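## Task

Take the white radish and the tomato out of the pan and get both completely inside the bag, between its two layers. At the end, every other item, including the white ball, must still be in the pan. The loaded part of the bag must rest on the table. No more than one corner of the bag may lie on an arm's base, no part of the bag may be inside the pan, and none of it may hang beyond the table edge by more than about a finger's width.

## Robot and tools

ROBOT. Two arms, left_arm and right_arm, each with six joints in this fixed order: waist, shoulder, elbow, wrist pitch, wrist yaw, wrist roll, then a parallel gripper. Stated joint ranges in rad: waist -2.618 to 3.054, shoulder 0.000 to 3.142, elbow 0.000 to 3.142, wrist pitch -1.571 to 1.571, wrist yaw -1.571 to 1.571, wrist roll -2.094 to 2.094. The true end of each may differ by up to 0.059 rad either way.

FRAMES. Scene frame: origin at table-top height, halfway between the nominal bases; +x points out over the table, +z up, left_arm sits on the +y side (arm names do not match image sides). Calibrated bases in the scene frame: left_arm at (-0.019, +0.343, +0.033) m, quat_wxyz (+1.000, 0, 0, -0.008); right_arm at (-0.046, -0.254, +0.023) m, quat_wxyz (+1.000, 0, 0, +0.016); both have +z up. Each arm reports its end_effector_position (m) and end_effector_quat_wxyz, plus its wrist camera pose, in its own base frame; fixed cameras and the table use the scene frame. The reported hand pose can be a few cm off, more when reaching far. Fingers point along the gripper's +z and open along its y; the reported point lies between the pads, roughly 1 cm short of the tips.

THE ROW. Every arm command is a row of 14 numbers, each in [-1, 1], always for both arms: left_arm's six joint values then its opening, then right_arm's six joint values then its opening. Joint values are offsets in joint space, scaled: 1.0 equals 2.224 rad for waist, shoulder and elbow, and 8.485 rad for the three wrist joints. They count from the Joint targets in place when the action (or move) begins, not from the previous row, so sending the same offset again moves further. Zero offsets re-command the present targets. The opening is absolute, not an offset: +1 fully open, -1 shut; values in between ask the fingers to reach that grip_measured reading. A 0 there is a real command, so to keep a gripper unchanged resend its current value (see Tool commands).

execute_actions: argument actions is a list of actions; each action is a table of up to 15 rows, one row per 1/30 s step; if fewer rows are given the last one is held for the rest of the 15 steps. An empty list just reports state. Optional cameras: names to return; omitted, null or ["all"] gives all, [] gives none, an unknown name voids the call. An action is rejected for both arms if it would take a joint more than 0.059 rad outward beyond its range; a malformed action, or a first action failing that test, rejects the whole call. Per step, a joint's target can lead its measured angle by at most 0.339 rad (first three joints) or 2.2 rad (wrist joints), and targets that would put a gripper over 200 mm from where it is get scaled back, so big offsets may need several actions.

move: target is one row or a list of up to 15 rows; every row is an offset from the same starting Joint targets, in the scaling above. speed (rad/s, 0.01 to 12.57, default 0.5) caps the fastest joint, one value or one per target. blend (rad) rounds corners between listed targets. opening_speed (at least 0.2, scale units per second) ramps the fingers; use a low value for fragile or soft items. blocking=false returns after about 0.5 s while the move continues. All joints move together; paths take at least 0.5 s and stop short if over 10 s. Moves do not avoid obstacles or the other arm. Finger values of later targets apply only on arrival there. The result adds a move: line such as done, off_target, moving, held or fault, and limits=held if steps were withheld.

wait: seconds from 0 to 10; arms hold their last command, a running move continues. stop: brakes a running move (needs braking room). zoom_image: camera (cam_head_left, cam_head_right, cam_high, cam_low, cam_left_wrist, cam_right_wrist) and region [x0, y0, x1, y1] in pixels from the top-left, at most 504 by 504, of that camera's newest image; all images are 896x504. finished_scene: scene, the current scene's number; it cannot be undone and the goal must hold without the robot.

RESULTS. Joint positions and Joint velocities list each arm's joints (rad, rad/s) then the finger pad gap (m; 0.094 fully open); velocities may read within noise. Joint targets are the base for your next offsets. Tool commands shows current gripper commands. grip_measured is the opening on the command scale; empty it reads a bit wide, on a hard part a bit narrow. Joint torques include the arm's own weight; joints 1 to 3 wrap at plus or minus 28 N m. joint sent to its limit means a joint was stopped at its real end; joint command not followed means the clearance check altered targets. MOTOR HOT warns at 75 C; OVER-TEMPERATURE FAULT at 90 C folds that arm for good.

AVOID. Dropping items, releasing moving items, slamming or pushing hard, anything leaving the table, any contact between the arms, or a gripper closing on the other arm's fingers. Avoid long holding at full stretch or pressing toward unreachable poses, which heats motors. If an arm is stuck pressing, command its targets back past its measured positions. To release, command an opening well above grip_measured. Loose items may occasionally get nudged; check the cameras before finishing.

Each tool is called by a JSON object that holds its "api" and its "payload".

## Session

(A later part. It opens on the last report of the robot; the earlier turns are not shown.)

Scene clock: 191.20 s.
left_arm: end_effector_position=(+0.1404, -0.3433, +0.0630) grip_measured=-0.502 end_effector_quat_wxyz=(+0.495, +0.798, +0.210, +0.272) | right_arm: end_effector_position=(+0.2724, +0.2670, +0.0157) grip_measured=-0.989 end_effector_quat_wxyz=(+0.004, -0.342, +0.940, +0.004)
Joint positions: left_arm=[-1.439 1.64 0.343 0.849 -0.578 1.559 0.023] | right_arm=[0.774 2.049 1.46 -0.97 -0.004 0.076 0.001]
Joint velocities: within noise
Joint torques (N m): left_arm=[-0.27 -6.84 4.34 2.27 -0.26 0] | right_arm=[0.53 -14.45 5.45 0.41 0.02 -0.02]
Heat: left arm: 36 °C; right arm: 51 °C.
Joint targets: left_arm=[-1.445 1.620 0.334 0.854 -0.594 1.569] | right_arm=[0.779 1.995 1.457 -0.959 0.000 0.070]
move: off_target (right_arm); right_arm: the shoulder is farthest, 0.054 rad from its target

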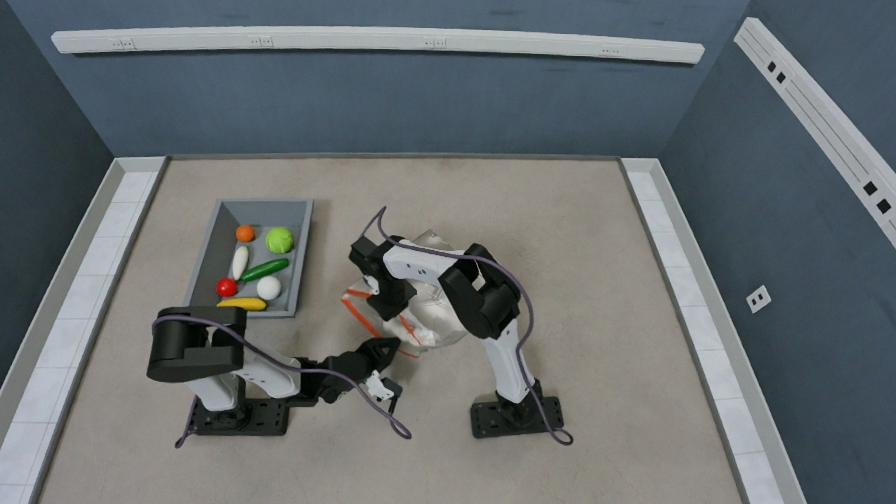

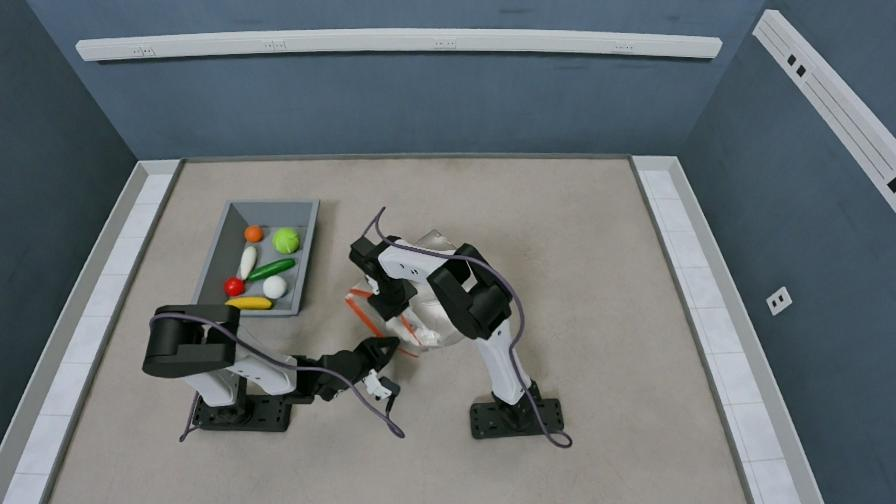

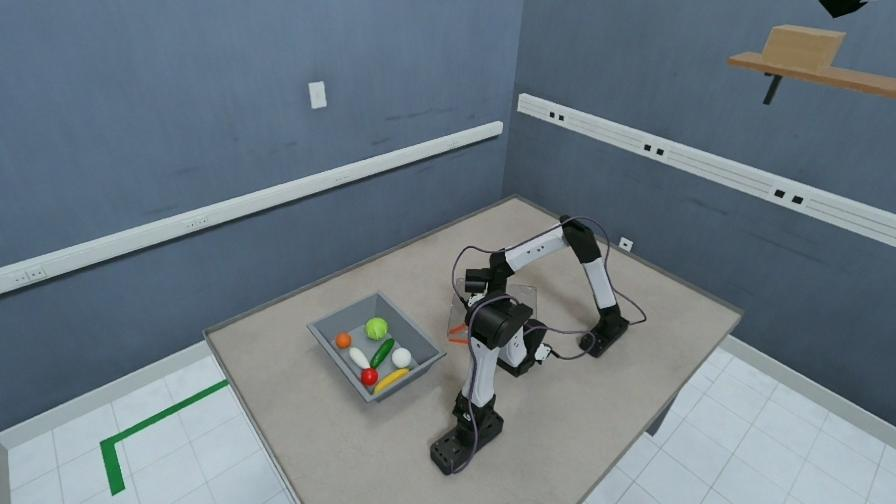

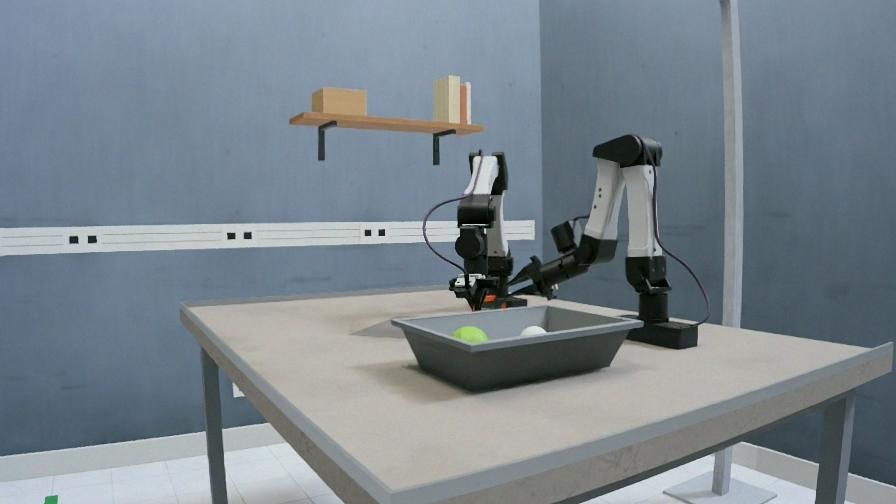

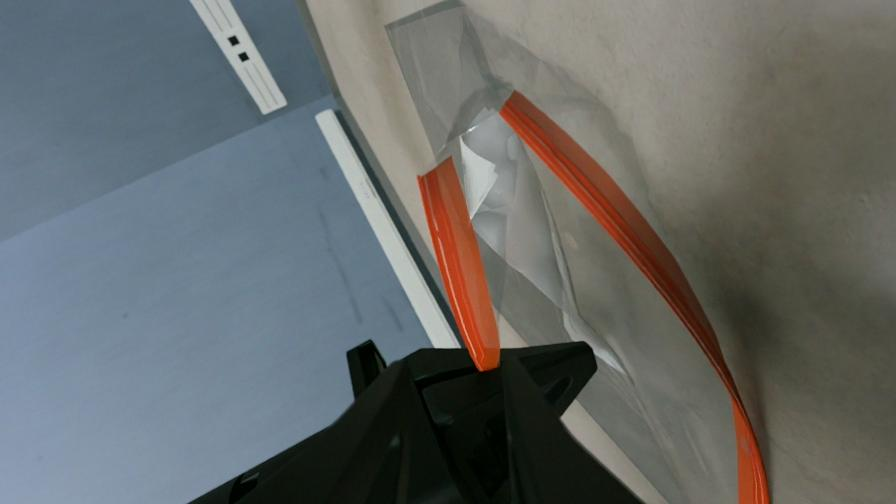

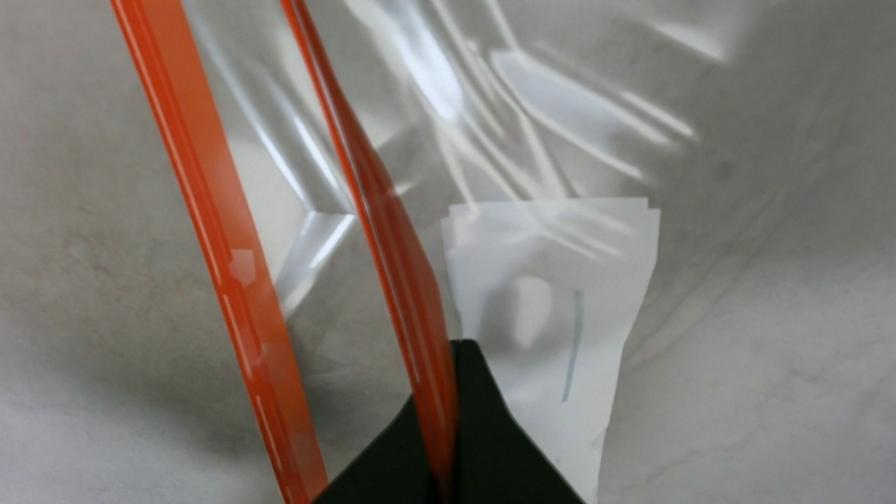

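{"api": "move", "payload": {"target": [[0,-0.2788,0.2995,-0.2067,0,0,-0.5,0,0,0,0,0,0,-1],[0.7397,-0.2788,0.2995,-0.2067,0.07,0,0.3,0,-0.027,0.1012,-0.0318,0,0,-1]], "speed": [0.8,0.6]}}

{"api": "zoom_image", "payload": {"camera": "cam_low", "region": [400, 210, 560, 330]}}

{"api": "zoom_image", "payload": {"camera": "cam_high", "region": [420, 240, 560, 360]}}

Scene clock: 199.00 s.
left_arm: end_effector_position=(+0.2702, +0.0561, +0.1973) grip_measured=+0.298 end_effector_quat_wxyz=(+0.203, +0.594, +0.735, +0.256) | right_arm: end_effector_position=(+0.2726, +0.2672, +0.0870) grip_measured=-0.989 end_effector_quat_wxyz=(+0.007, -0.342, +0.940, +0.005)
Joint positions: left_arm=[0.194 1.003 0.982 -0.884 -0.017 1.559 0.061] | right_arm=[0.774 1.985 1.655 -1.224 -0.004 0.076 0.001]
Joint velocities: within noise
Joint torques (N m): left_arm=[0.66 -2.37 9.81 1.55 0.21 0.03] | right_arm=[0.53 -13.87 8.59 0.26 0.01 -0.02]
Heat: left arm: 35 °C; right arm: 53 °C.
Joint targets: left_arm=[0.200 0.999 1.001 -0.900 0.000 1.569] | right_arm=[0.779 1.935 1.682 -1.229 0.000 0.070]
move: off_target (right_arm); right_arm: the shoulder is farthest, 0.050 rad from its target

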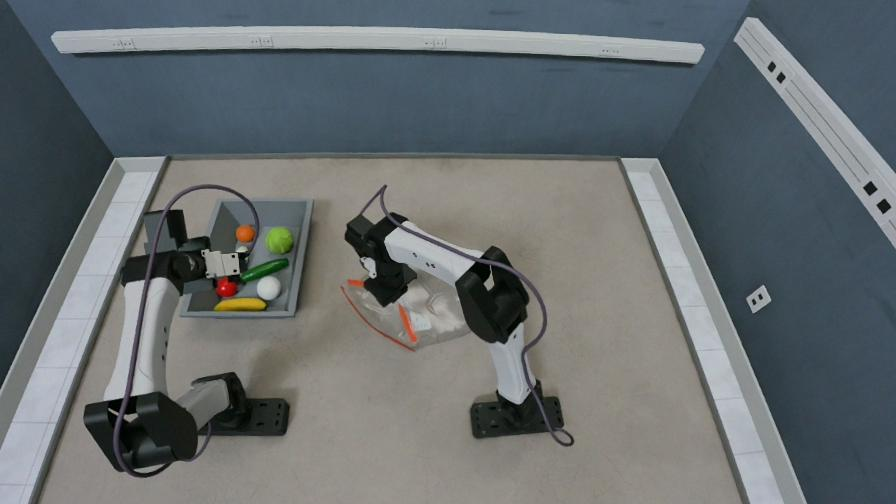

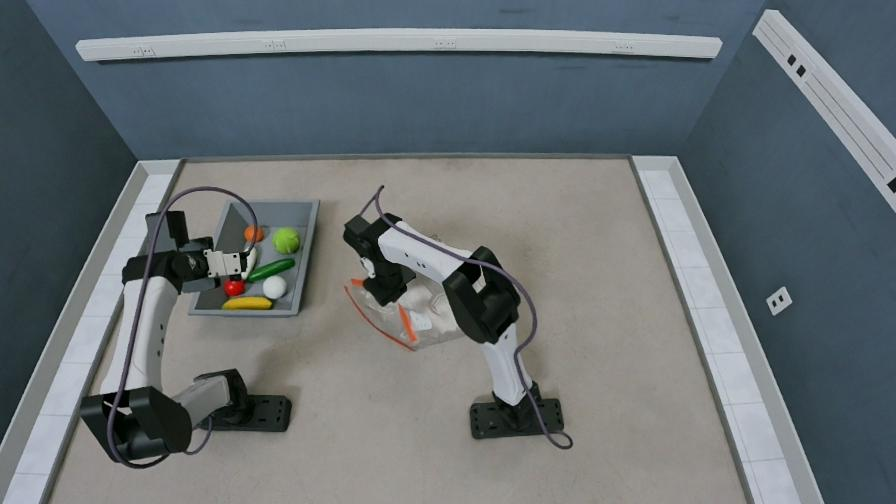

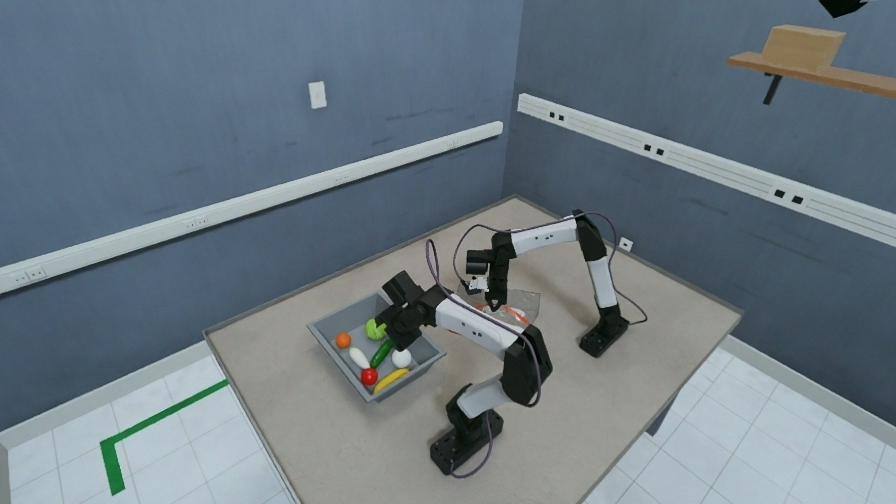

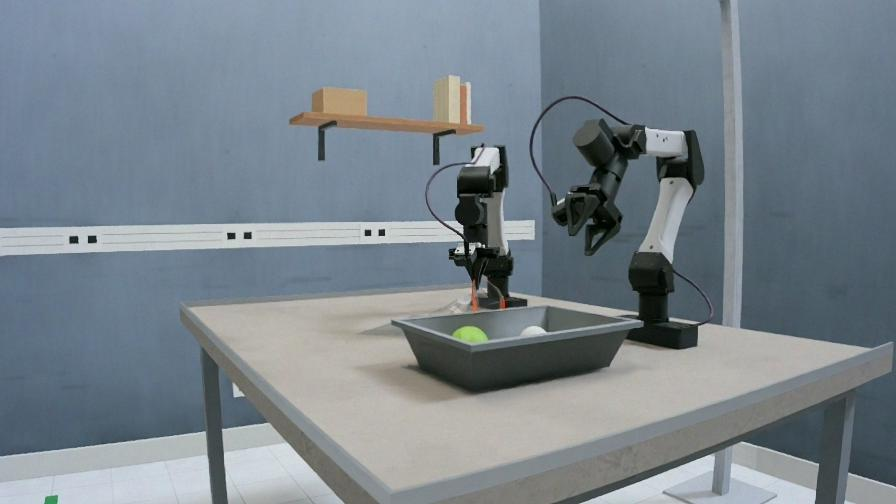

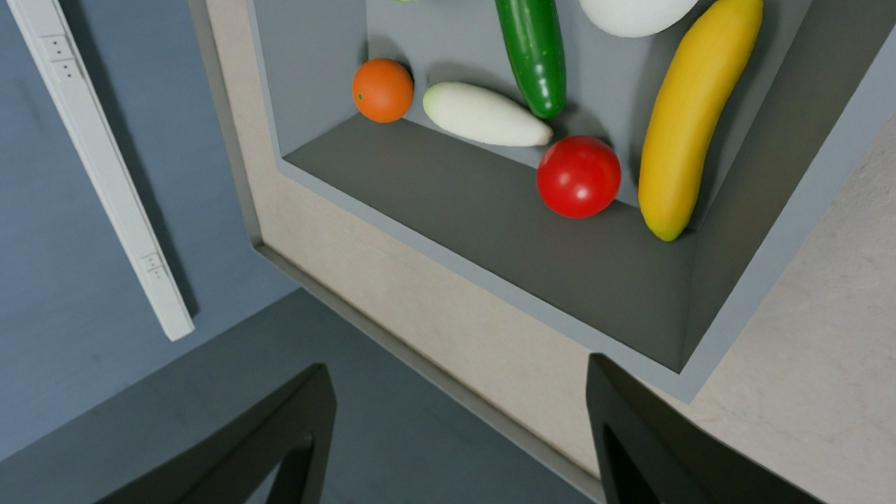

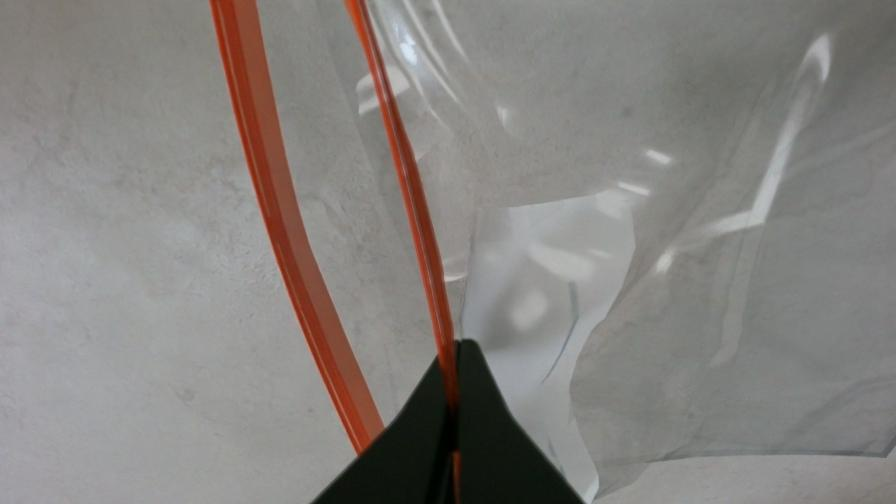

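Scaled by 3.150 from the camera's 896x504 image, which has a finer 1280x720 frame.

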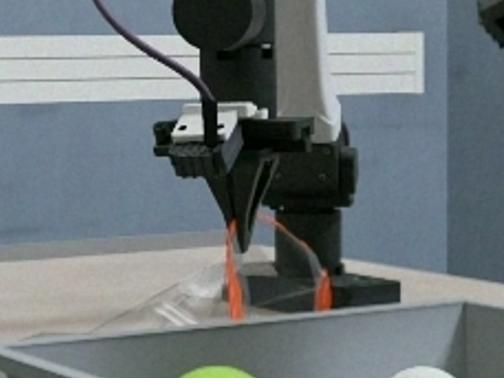

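Scaled by 3.600 from the camera's 896x504 image, which has a finer 1280x720 frame.

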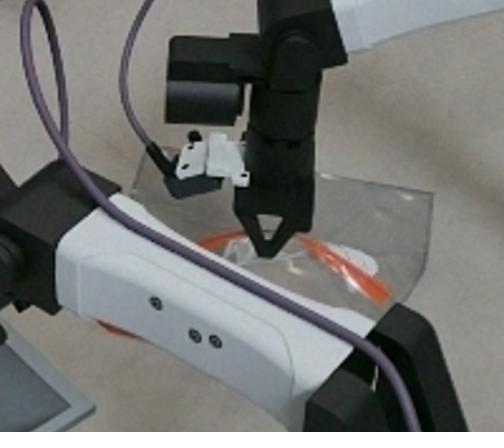

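{"api": "move", "payload": {"target": [0,0.392,0.3008,-0.0554,0,0,0.3,0,0,0,0,0,0,-1], "speed": 0.7, "cameras": ["cam_left_wrist","cam_low","cam_head_left"]}}

Scene clock: 201.47 s.
left_arm: end_effector_position=(+0.3410, +0.0699, +0.1278) grip_measured=+0.298 end_effector_quat_wxyz=(-0.005, +0.630, +0.776, +0.006) | right_arm: end_effector_position=(+0.2726, +0.2672, +0.0870) grip_measured=-0.989 end_effector_quat_wxyz=(+0.007, -0.342, +0.940, +0.005)
Joint positions: left_arm=[0.194 1.861 1.649 -1.357 -0.016 1.559 0.061] | right_arm=[0.774 1.985 1.655 -1.224 -0.004 0.076 0.001]
Joint velocities: within noise
Joint torques (N m): left_arm=[0.66 -7.84 8.9 0.16 0.2 0.05] | right_arm=[0.55 -13.87 8.61 0.26 0.01 -0.02]
Heat: left arm: 35 °C; right arm: 54 °C.
Joint targets: left_arm=[0.200 1.871 1.669 -1.370 0.000 1.569] | right_arm=[0.779 1.935 1.682 -1.229 0.000 0.070]
move: off_target (right_arm); right_arm: the shoulder is farthest, 0.050 rad from its target
Images, in order (width x height): cam_head_left 896x504, cam_low 896x504, cam_left_wrist 896x504.

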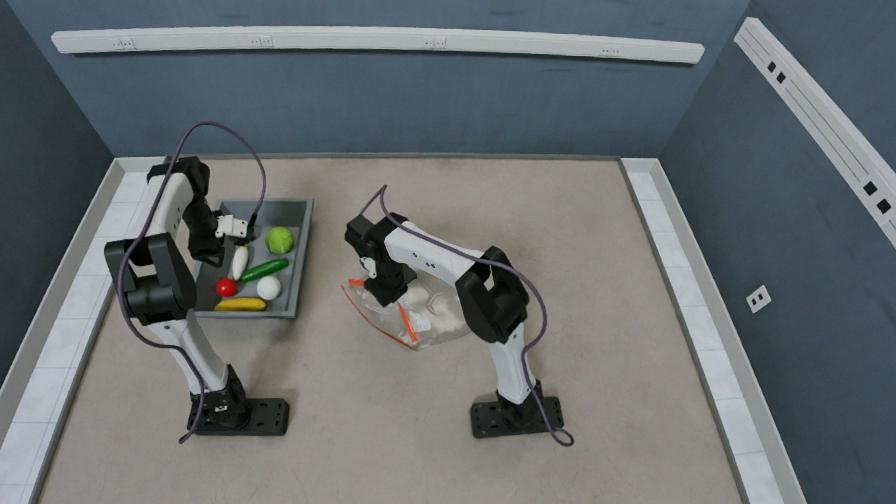

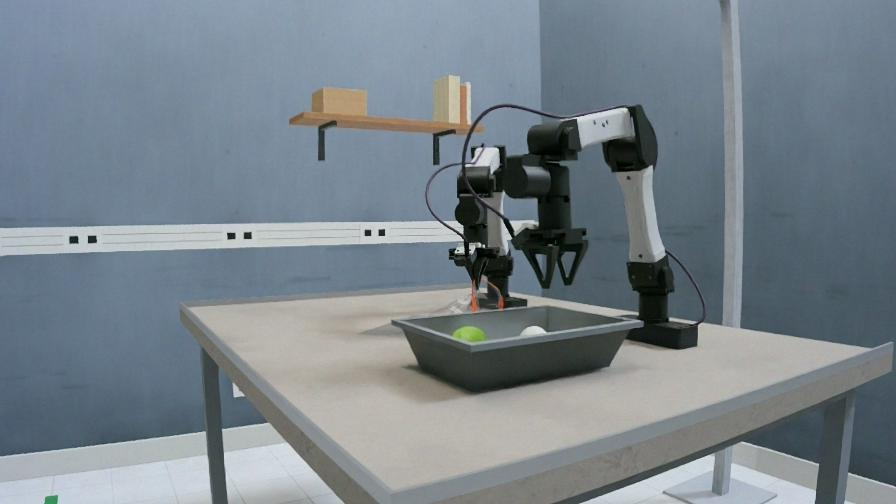

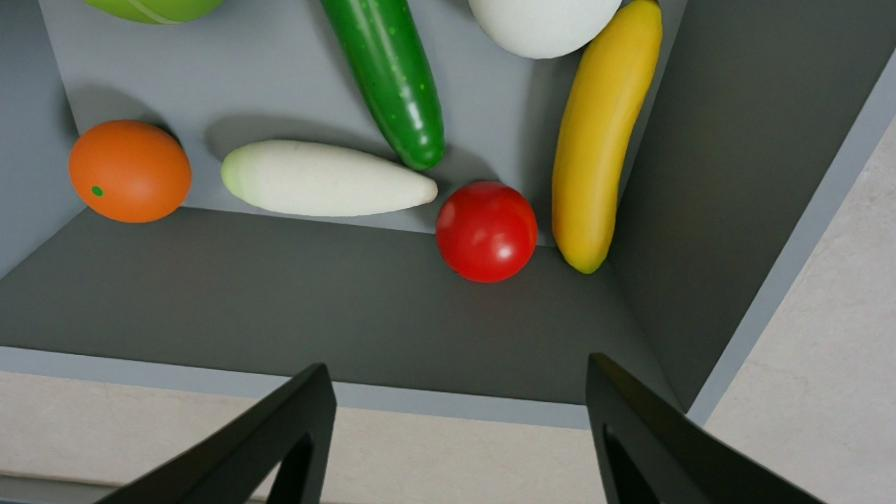

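{"api": "move", "payload": {"target": [0.0259,0.0076,-0.1551,0.0418,0,0,0.15,0,0,0,0,0,0,-1], "speed": 0.5, "cameras": ["cam_left_wrist"]}}

Scene clock: 203.90 s.
left_arm: end_effector_position=(+0.3293, +0.0877, +0.0446) grip_measured=+0.152 end_effector_quat_wxyz=(-0.005, +0.607, +0.794, +0.006) | right_arm: end_effector_position=(+0.2726, +0.2672, +0.0870) grip_measured=-0.989 end_effector_quat_wxyz=(+0.007, -0.342, +0.940, +0.005)
Joint positions: left_arm=[0.253 1.875 1.333 -1.025 -0.015 1.559 0.054] | right_arm=[0.774 1.985 1.655 -1.224 -0.004 0.076 0.001]
Joint velocities: within noise
Joint torques (N m): left_arm=[0.59 -7.5 5.79 0.41 0.19 0.06] | right_arm=[0.54 -13.86 8.59 0.27 0.01 -0.02]
Heat: left arm: 34 °C; right arm: 55 °C.
Joint targets: left_arm=[0.258 1.888 1.325 -1.015 0.000 1.569] | right_arm=[0.779 1.935 1.682 -1.229 0.000 0.070]
move: off_target (right_arm); right_arm: the shoulder is farthest, 0.050 rad from its target
Images, in order (width x height): cam_left_wrist 896x504.

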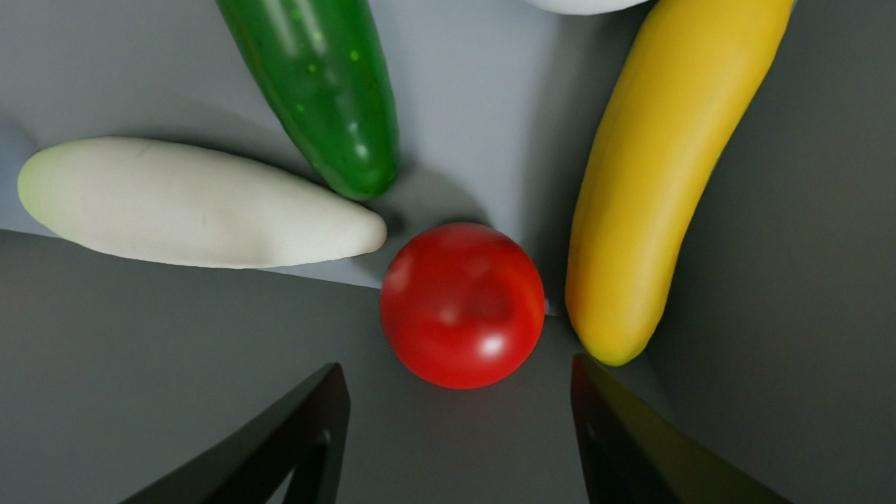

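{"api": "move", "payload": {"target": [[0.009,0.004,0,0,0,0,0.15,0,0,0,0,0,0,-1],[0.009,0.0351,-0.0508,0.0218,0,0,0.15,0,0,0,0,0,0,-1]], "speed": 0.2, "cameras": ["cam_left_wrist"]}}

Scene clock: 205.87 s.
left_arm: end_effector_position=(+0.3277, +0.0944, -0.0052) grip_measured=+0.152 end_effector_quat_wxyz=(-0.005, +0.599, +0.801, +0.005) | right_arm: end_effector_position=(+0.2726, +0.2672, +0.0870) grip_measured=-0.989 end_effector_quat_wxyz=(+0.007, -0.342, +0.940, +0.005)
Joint positions: left_arm=[0.273 1.949 1.221 -0.84 -0.014 1.559 0.054] | right_arm=[0.774 1.985 1.655 -1.224 -0.004 0.076 0.001]
Joint velocities: within noise
Joint torques (N m): left_arm=[0.59 -7.42 5.2 0.4 0.18 0.06] | right_arm=[0.53 -13.82 8.59 0.26 0.01 -0.02]
Heat: left arm: 34 °C; right arm: 56 °C.
Joint targets: left_arm=[0.278 1.966 1.211 -0.830 0.000 1.569] | right_arm=[0.779 1.935 1.682 -1.229 0.000 0.070]
move: off_target (right_arm); right_arm: the shoulder is farthest, 0.050 rad from its target
Images, in order (width x height): cam_left_wrist 896x504.

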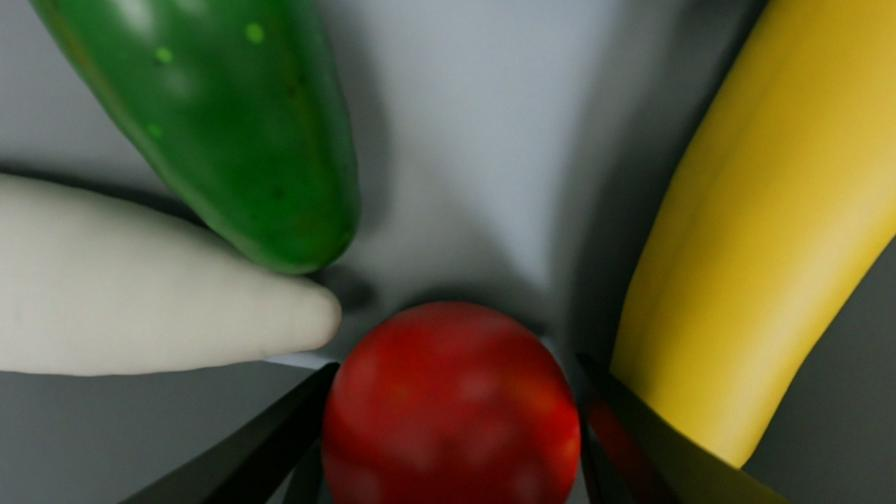

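{"api": "move", "payload": {"target": [0,0,0,0,0,0,-0.12,0,0,0,0,0,0,-1], "opening_speed": 0.2, "cameras": ["cam_left_wrist"]}}

Scene clock: 219.70 s.
left_arm: end_effector_position=(+0.3279, +0.0945, -0.0052) grip_measured=-0.037 end_effector_quat_wxyz=(-0.004, +0.599, +0.801, +0.006) | right_arm: end_effector_position=(+0.2726, +0.2672, +0.0870) grip_measured=-0.989 end_effector_quat_wxyz=(+0.007, -0.342, +0.940, +0.005)
Joint positions: left_arm=[0.273 1.949 1.221 -0.839 -0.014 1.559 0.045] | right_arm=[0.774 1.985 1.655 -1.224 -0.004 0.076 0.001]
Joint velocities: within noise
Joint torques (N m): left_arm=[0.54 -7.47 5.16 0.42 0.18 0.06] | right_arm=[0.55 -13.83 8.59 0.26 0.02 -0.02]
Heat: left arm: 32 °C; right arm: 60 °C.
Joint targets: left_arm=[0.278 1.966 1.211 -0.830 0.000 1.569] | right_arm=[0.779 1.935 1.682 -1.229 0.000 0.070]
move: off_target (right_arm); right_arm: the shoulder is farthest, 0.050 rad from its target
Images, in order (width x height): cam_left_wrist 896x504.

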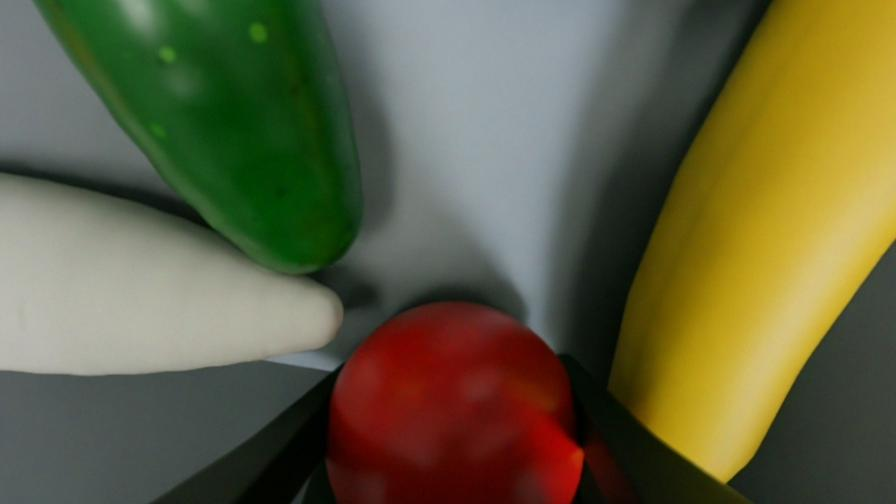

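{"api": "move", "payload": {"target": [[0,-0.0351,0.0508,-0.0218,0,0,-0.12,0,0.027,-0.0121,0.002,0,0,-1],[0,-0.4348,-0.0944,-0.0083,0,0,-0.12,0,0.027,-0.0121,0.002,0,0,-1],[-0.5342,-0.4348,-0.0944,-0.0083,0,0,-0.12,0,0.027,-0.0121,0.002,0,0,-1],[-0.5342,-0.0989,-0.4721,0.2316,0,0,-0.12,0,0.027,-0.0121,0.002,0,0,-1]], "speed": [0.3,0.9,0.9,0.9]}}

{"api": "zoom_image", "payload": {"camera": "cam_low", "region": [400, 210, 560, 330]}}

Scene clock: 228.07 s.
left_arm: end_effector_position=(+0.2156, -0.2711, +0.0244) grip_measured=-0.039 end_effector_quat_wxyz=(+0.506, +0.795, +0.284, +0.176) | right_arm: end_effector_position=(+0.2728, +0.2674, +0.0870) grip_measured=-0.989 end_effector_quat_wxyz=(+0.008, -0.342, +0.940, +0.005)
Joint positions: left_arm=[-0.904 1.735 0.167 1.127 -0.009 1.559 0.045] | right_arm=[0.774 1.985 1.655 -1.223 -0.004 0.076 0.001]
Joint velocities: within noise
Joint torques (N m): left_arm=[-0.28 -3.86 3.02 2.37 0.11 0] | right_arm=[0.54 -8.58 6.04 0.43 0.01 -0.02]
Heat: left arm: 33 °C; right arm: 59 °C.
Joint targets: left_arm=[-0.910 1.746 0.161 1.135 0.000 1.569] | right_arm=[0.779 1.995 1.655 -1.212 0.000 0.070]
move: done

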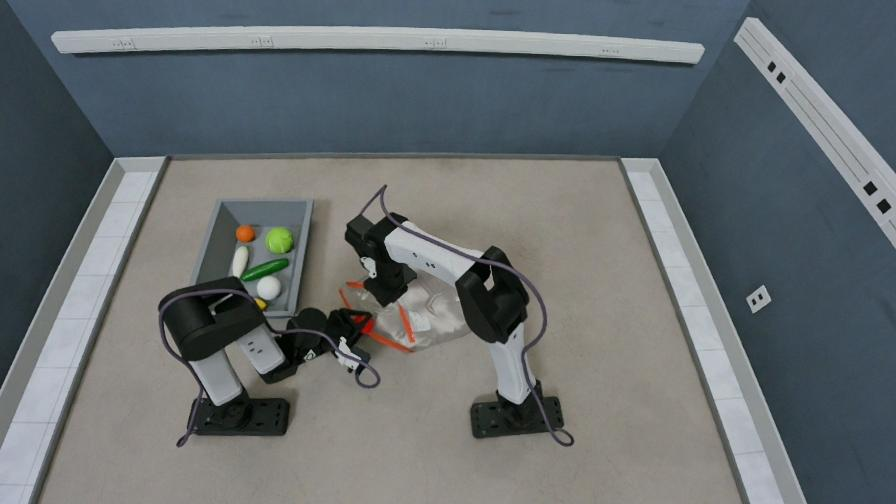

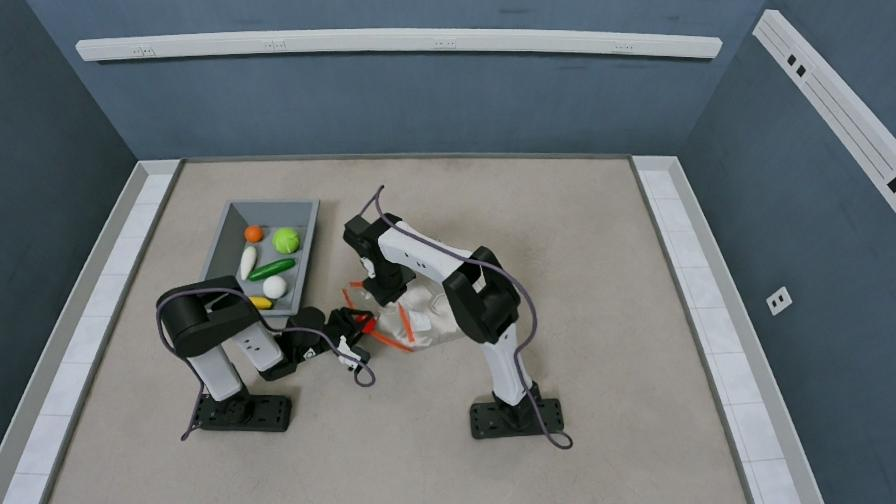

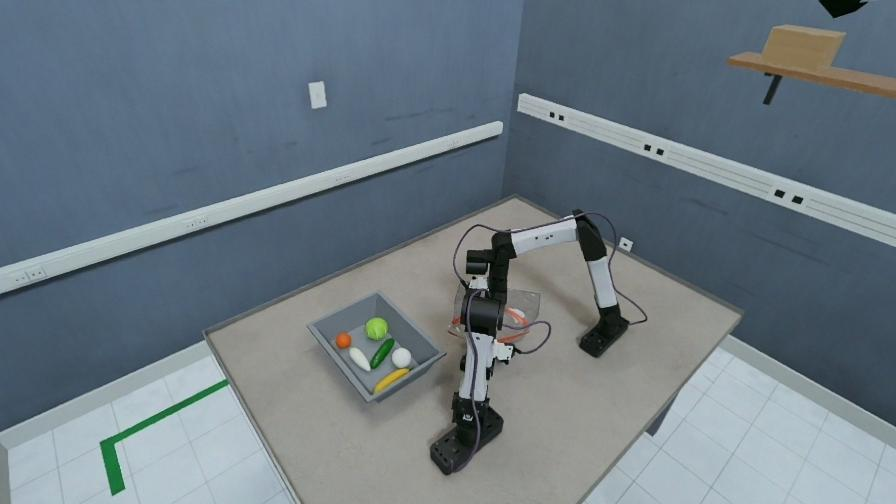

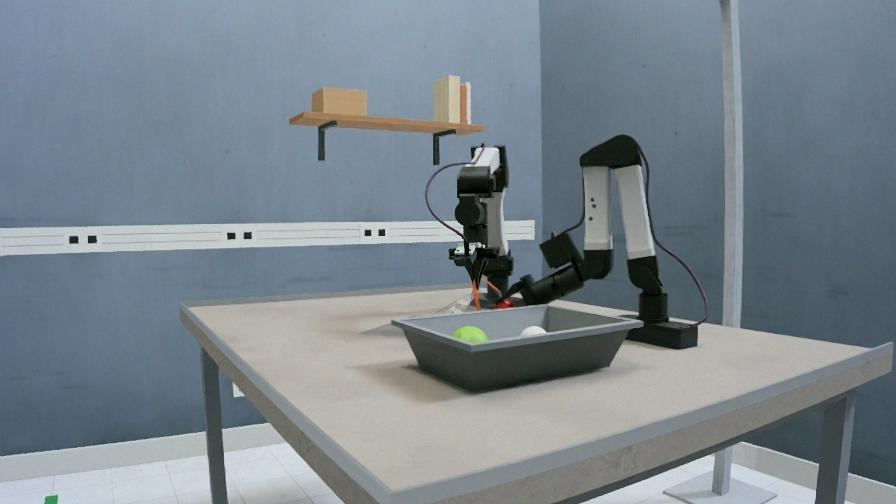

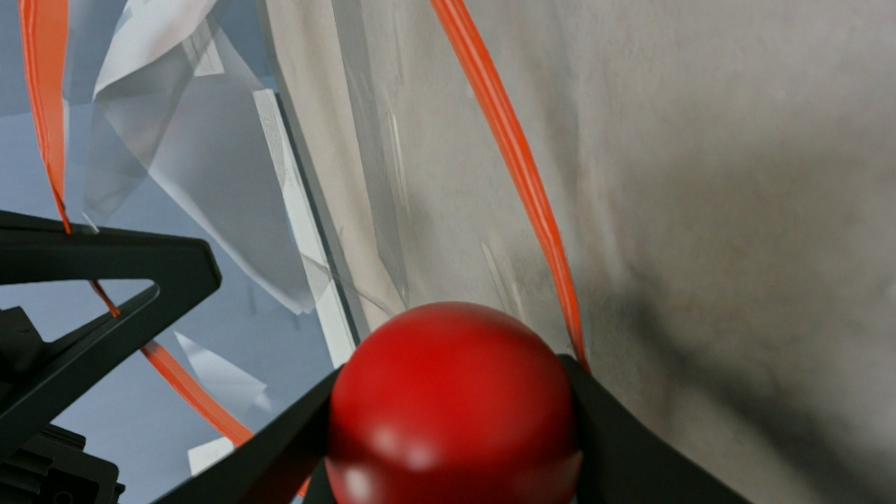

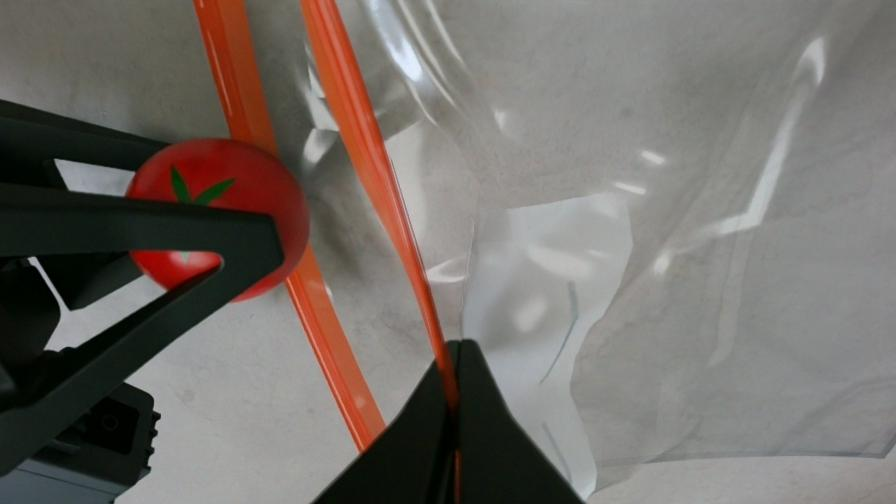

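Scaled by 3.150 from the camera's 896x504 image, which has a finer 1280x720 frame.

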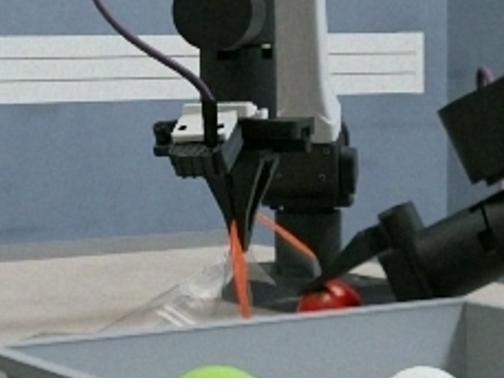

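{"api": "move", "payload": {"target": [[-0.0157,0.0836,0.1016,-0.0012,0,0,-0.12,0,0,0,0,0,0,-1]], "speed": 0.25, "cameras": ["cam_left_wrist","cam_right_wrist","cam_low"]}}

{"api": "zoom_image", "payload": {"camera": "cam_low", "region": [400, 210, 560, 330]}}

Scene clock: 230.50 s.
left_arm: end_effector_position=(+0.2388, -0.3233, +0.0204) grip_measured=-0.039 end_effector_quat_wxyz=(+0.521, +0.793, +0.267, +0.171) | right_arm: end_effector_position=(+0.2728, +0.2674, +0.0870) grip_measured=-0.989 end_effector_quat_wxyz=(+0.008, -0.342, +0.940, +0.005)
Joint positions: left_arm=[-0.939 1.917 0.375 1.131 -0.009 1.559 0.045] | right_arm=[0.774 1.985 1.655 -1.223 -0.004 0.076 0.001]
Joint velocities: within noise
Joint torques (N m): left_arm=[-0.31 -5.34 5.04 2.26 0.12 0] | right_arm=[0.54 -8.59 6.04 0.42 0.01 -0.02]
Heat: left arm: 34 °C; right arm: 58 °C.
Joint targets: left_arm=[-0.945 1.932 0.387 1.125 0.000 1.569] | right_arm=[0.779 1.995 1.655 -1.212 0.000 0.070]
move: done
Images, in order (width x height): cam_low 896x504, cam_left_wrist 896x504, cam_right_wrist 896x504.

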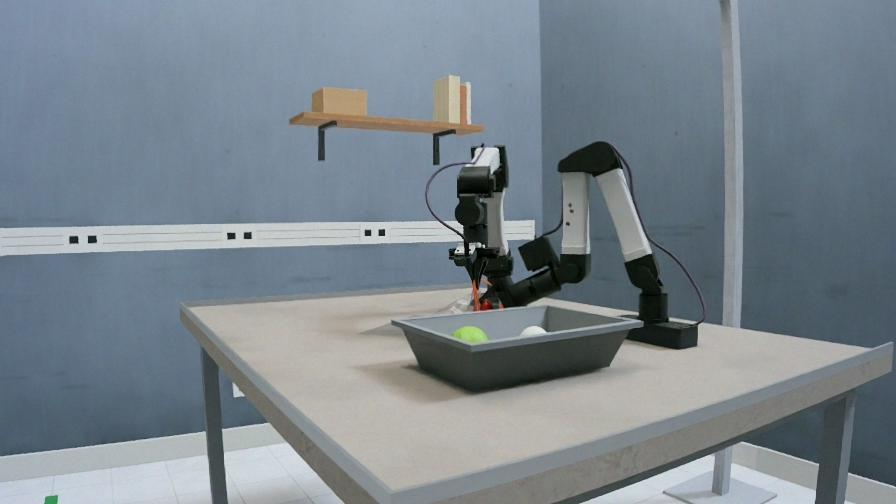

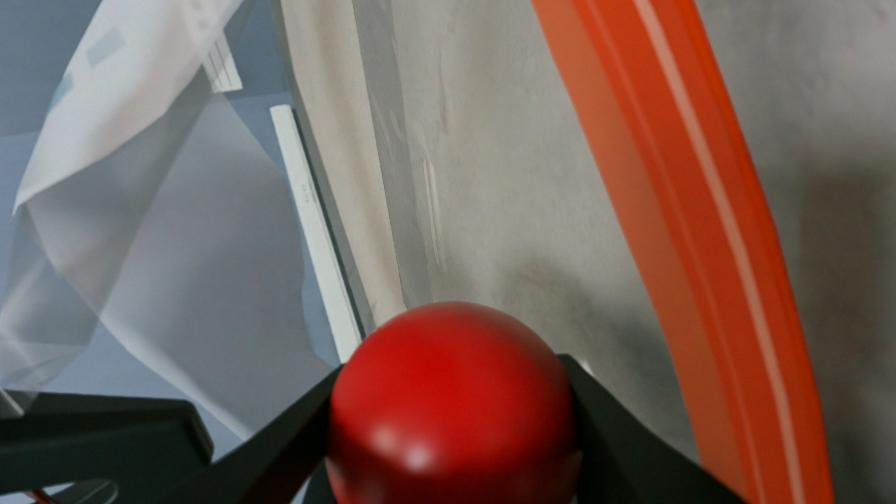

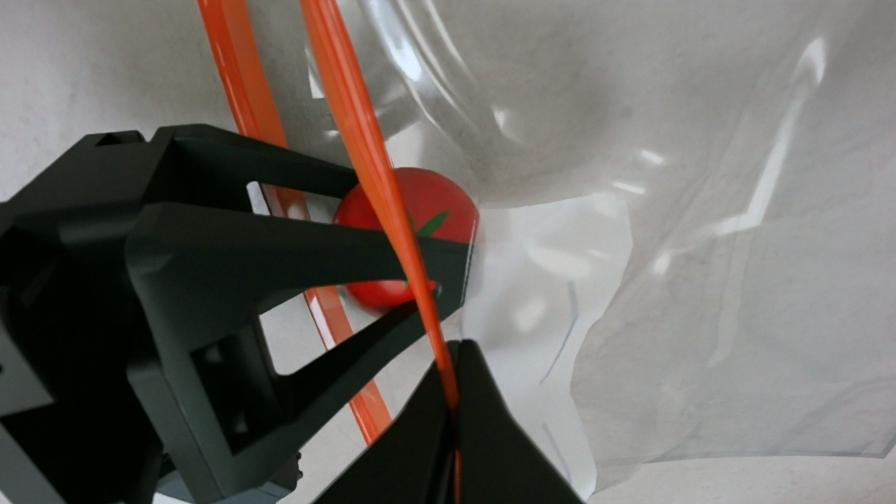

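Scaled by 3.150 from the camera's 896x504 image, which has a finer 1280x720 frame.

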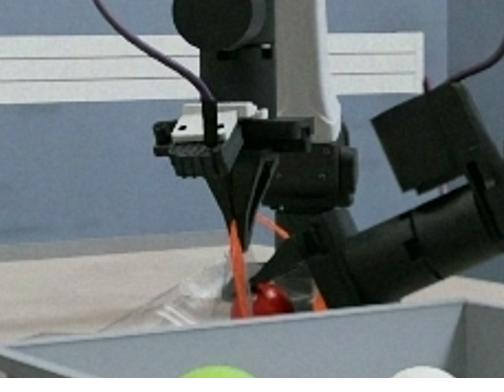

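{"api": "move", "payload": {"target": [[0,0.044,0.082,-0.0066,0,0,-0.12,0,0,0,0,0,0,-1]], "speed": 0.2, "cameras": ["cam_left_wrist","cam_right_wrist","cam_low"]}}

{"api": "zoom_image", "payload": {"camera": "cam_low", "region": [400, 210, 560, 330]}}

Scene clock: 231.83 s.
left_arm: end_effector_position=(+0.2605, -0.3529, +0.0184) grip_measured=-0.039 end_effector_quat_wxyz=(+0.524, +0.790, +0.266, +0.172) | right_arm: end_effector_position=(+0.2741, +0.2664, +0.0870) grip_measured=-0.989 end_effector_quat_wxyz=(+0.010, -0.342, +0.940, +0.002)
Joint positions: left_arm=[-0.939 2.003 0.522 1.08 -0.009 1.559 0.045] | right_arm=[0.774 1.985 1.655 -1.222 0.006 0.076 0.001]
Joint velocities: within noise
Joint torques (N m): left_arm=[0.25 -7.64 4.05 2.34 0.03 -0.1] | right_arm=[0.46 -8.59 6.05 0.41 -0.07 -0.02]
Heat: left arm: 34 °C; right arm: 58 °C.
Joint targets: left_arm=[-0.939 2.002 0.521 1.081 -0.009 1.559] | right_arm=[0.779 1.995 1.655 -1.212 0.000 0.070]
move: held (left_arm; a check stopped the path); limits=held; left_arm: the elbow is farthest, 0.048 rad from its target
joint command not followed: on one or more control steps a check withheld the commanded joint targets of the left arm, and it was not sent them on those steps.
cause: the commanded joint targets, or the way to them, would bring a part of the robot too close to another arm (this arm's wrist (the part past the wrist pitch) and the right arm's gripper housing, at the place that arm is still heading or pushing toward).
Images, in order (width x height): cam_low 896x504, cam_left_wrist 896x504, cam_right_wrist 896x504.

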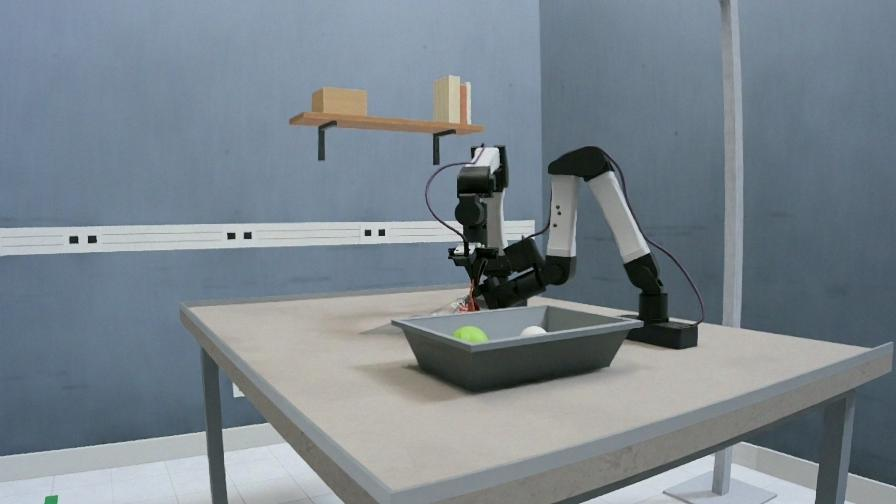

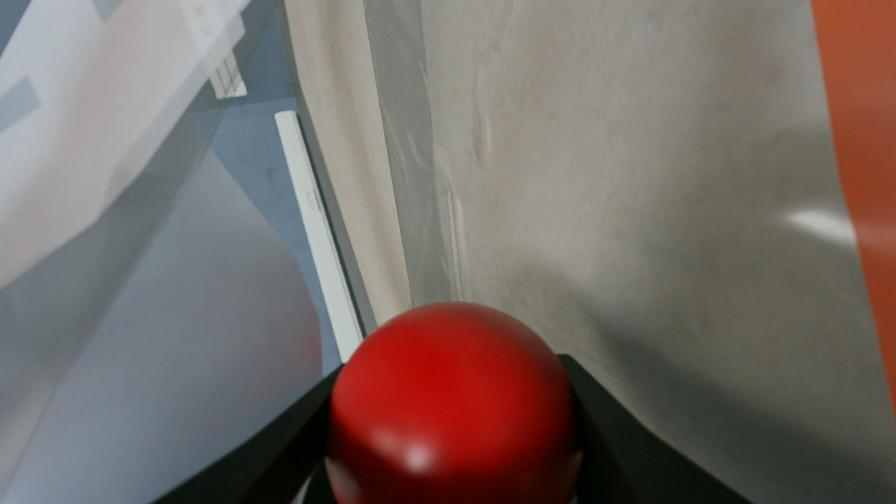

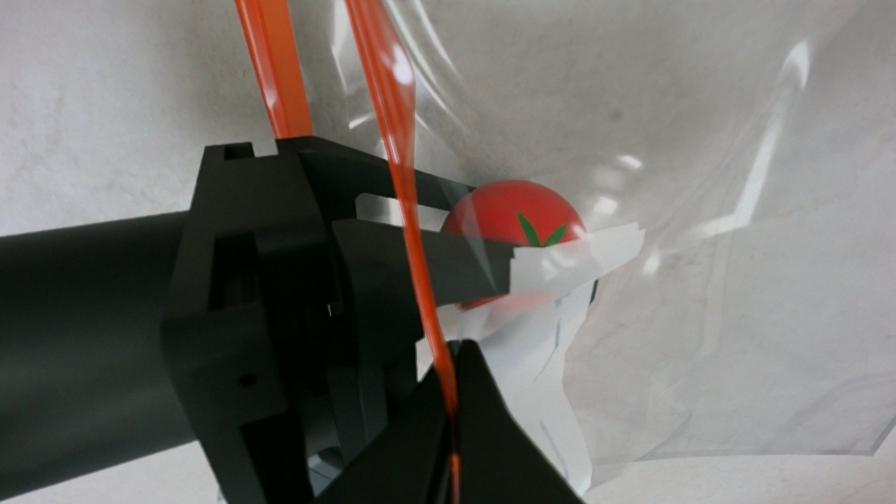

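Scaled by 3.150 from the camera's 896x504 image, which has a finer 1280x720 frame.

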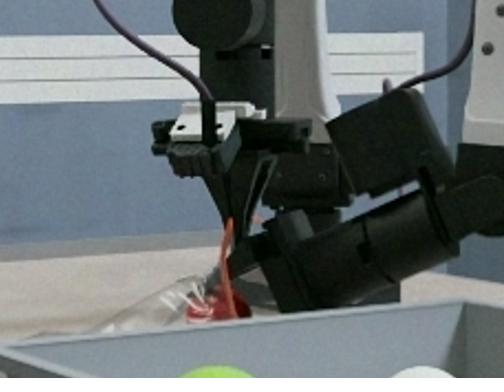

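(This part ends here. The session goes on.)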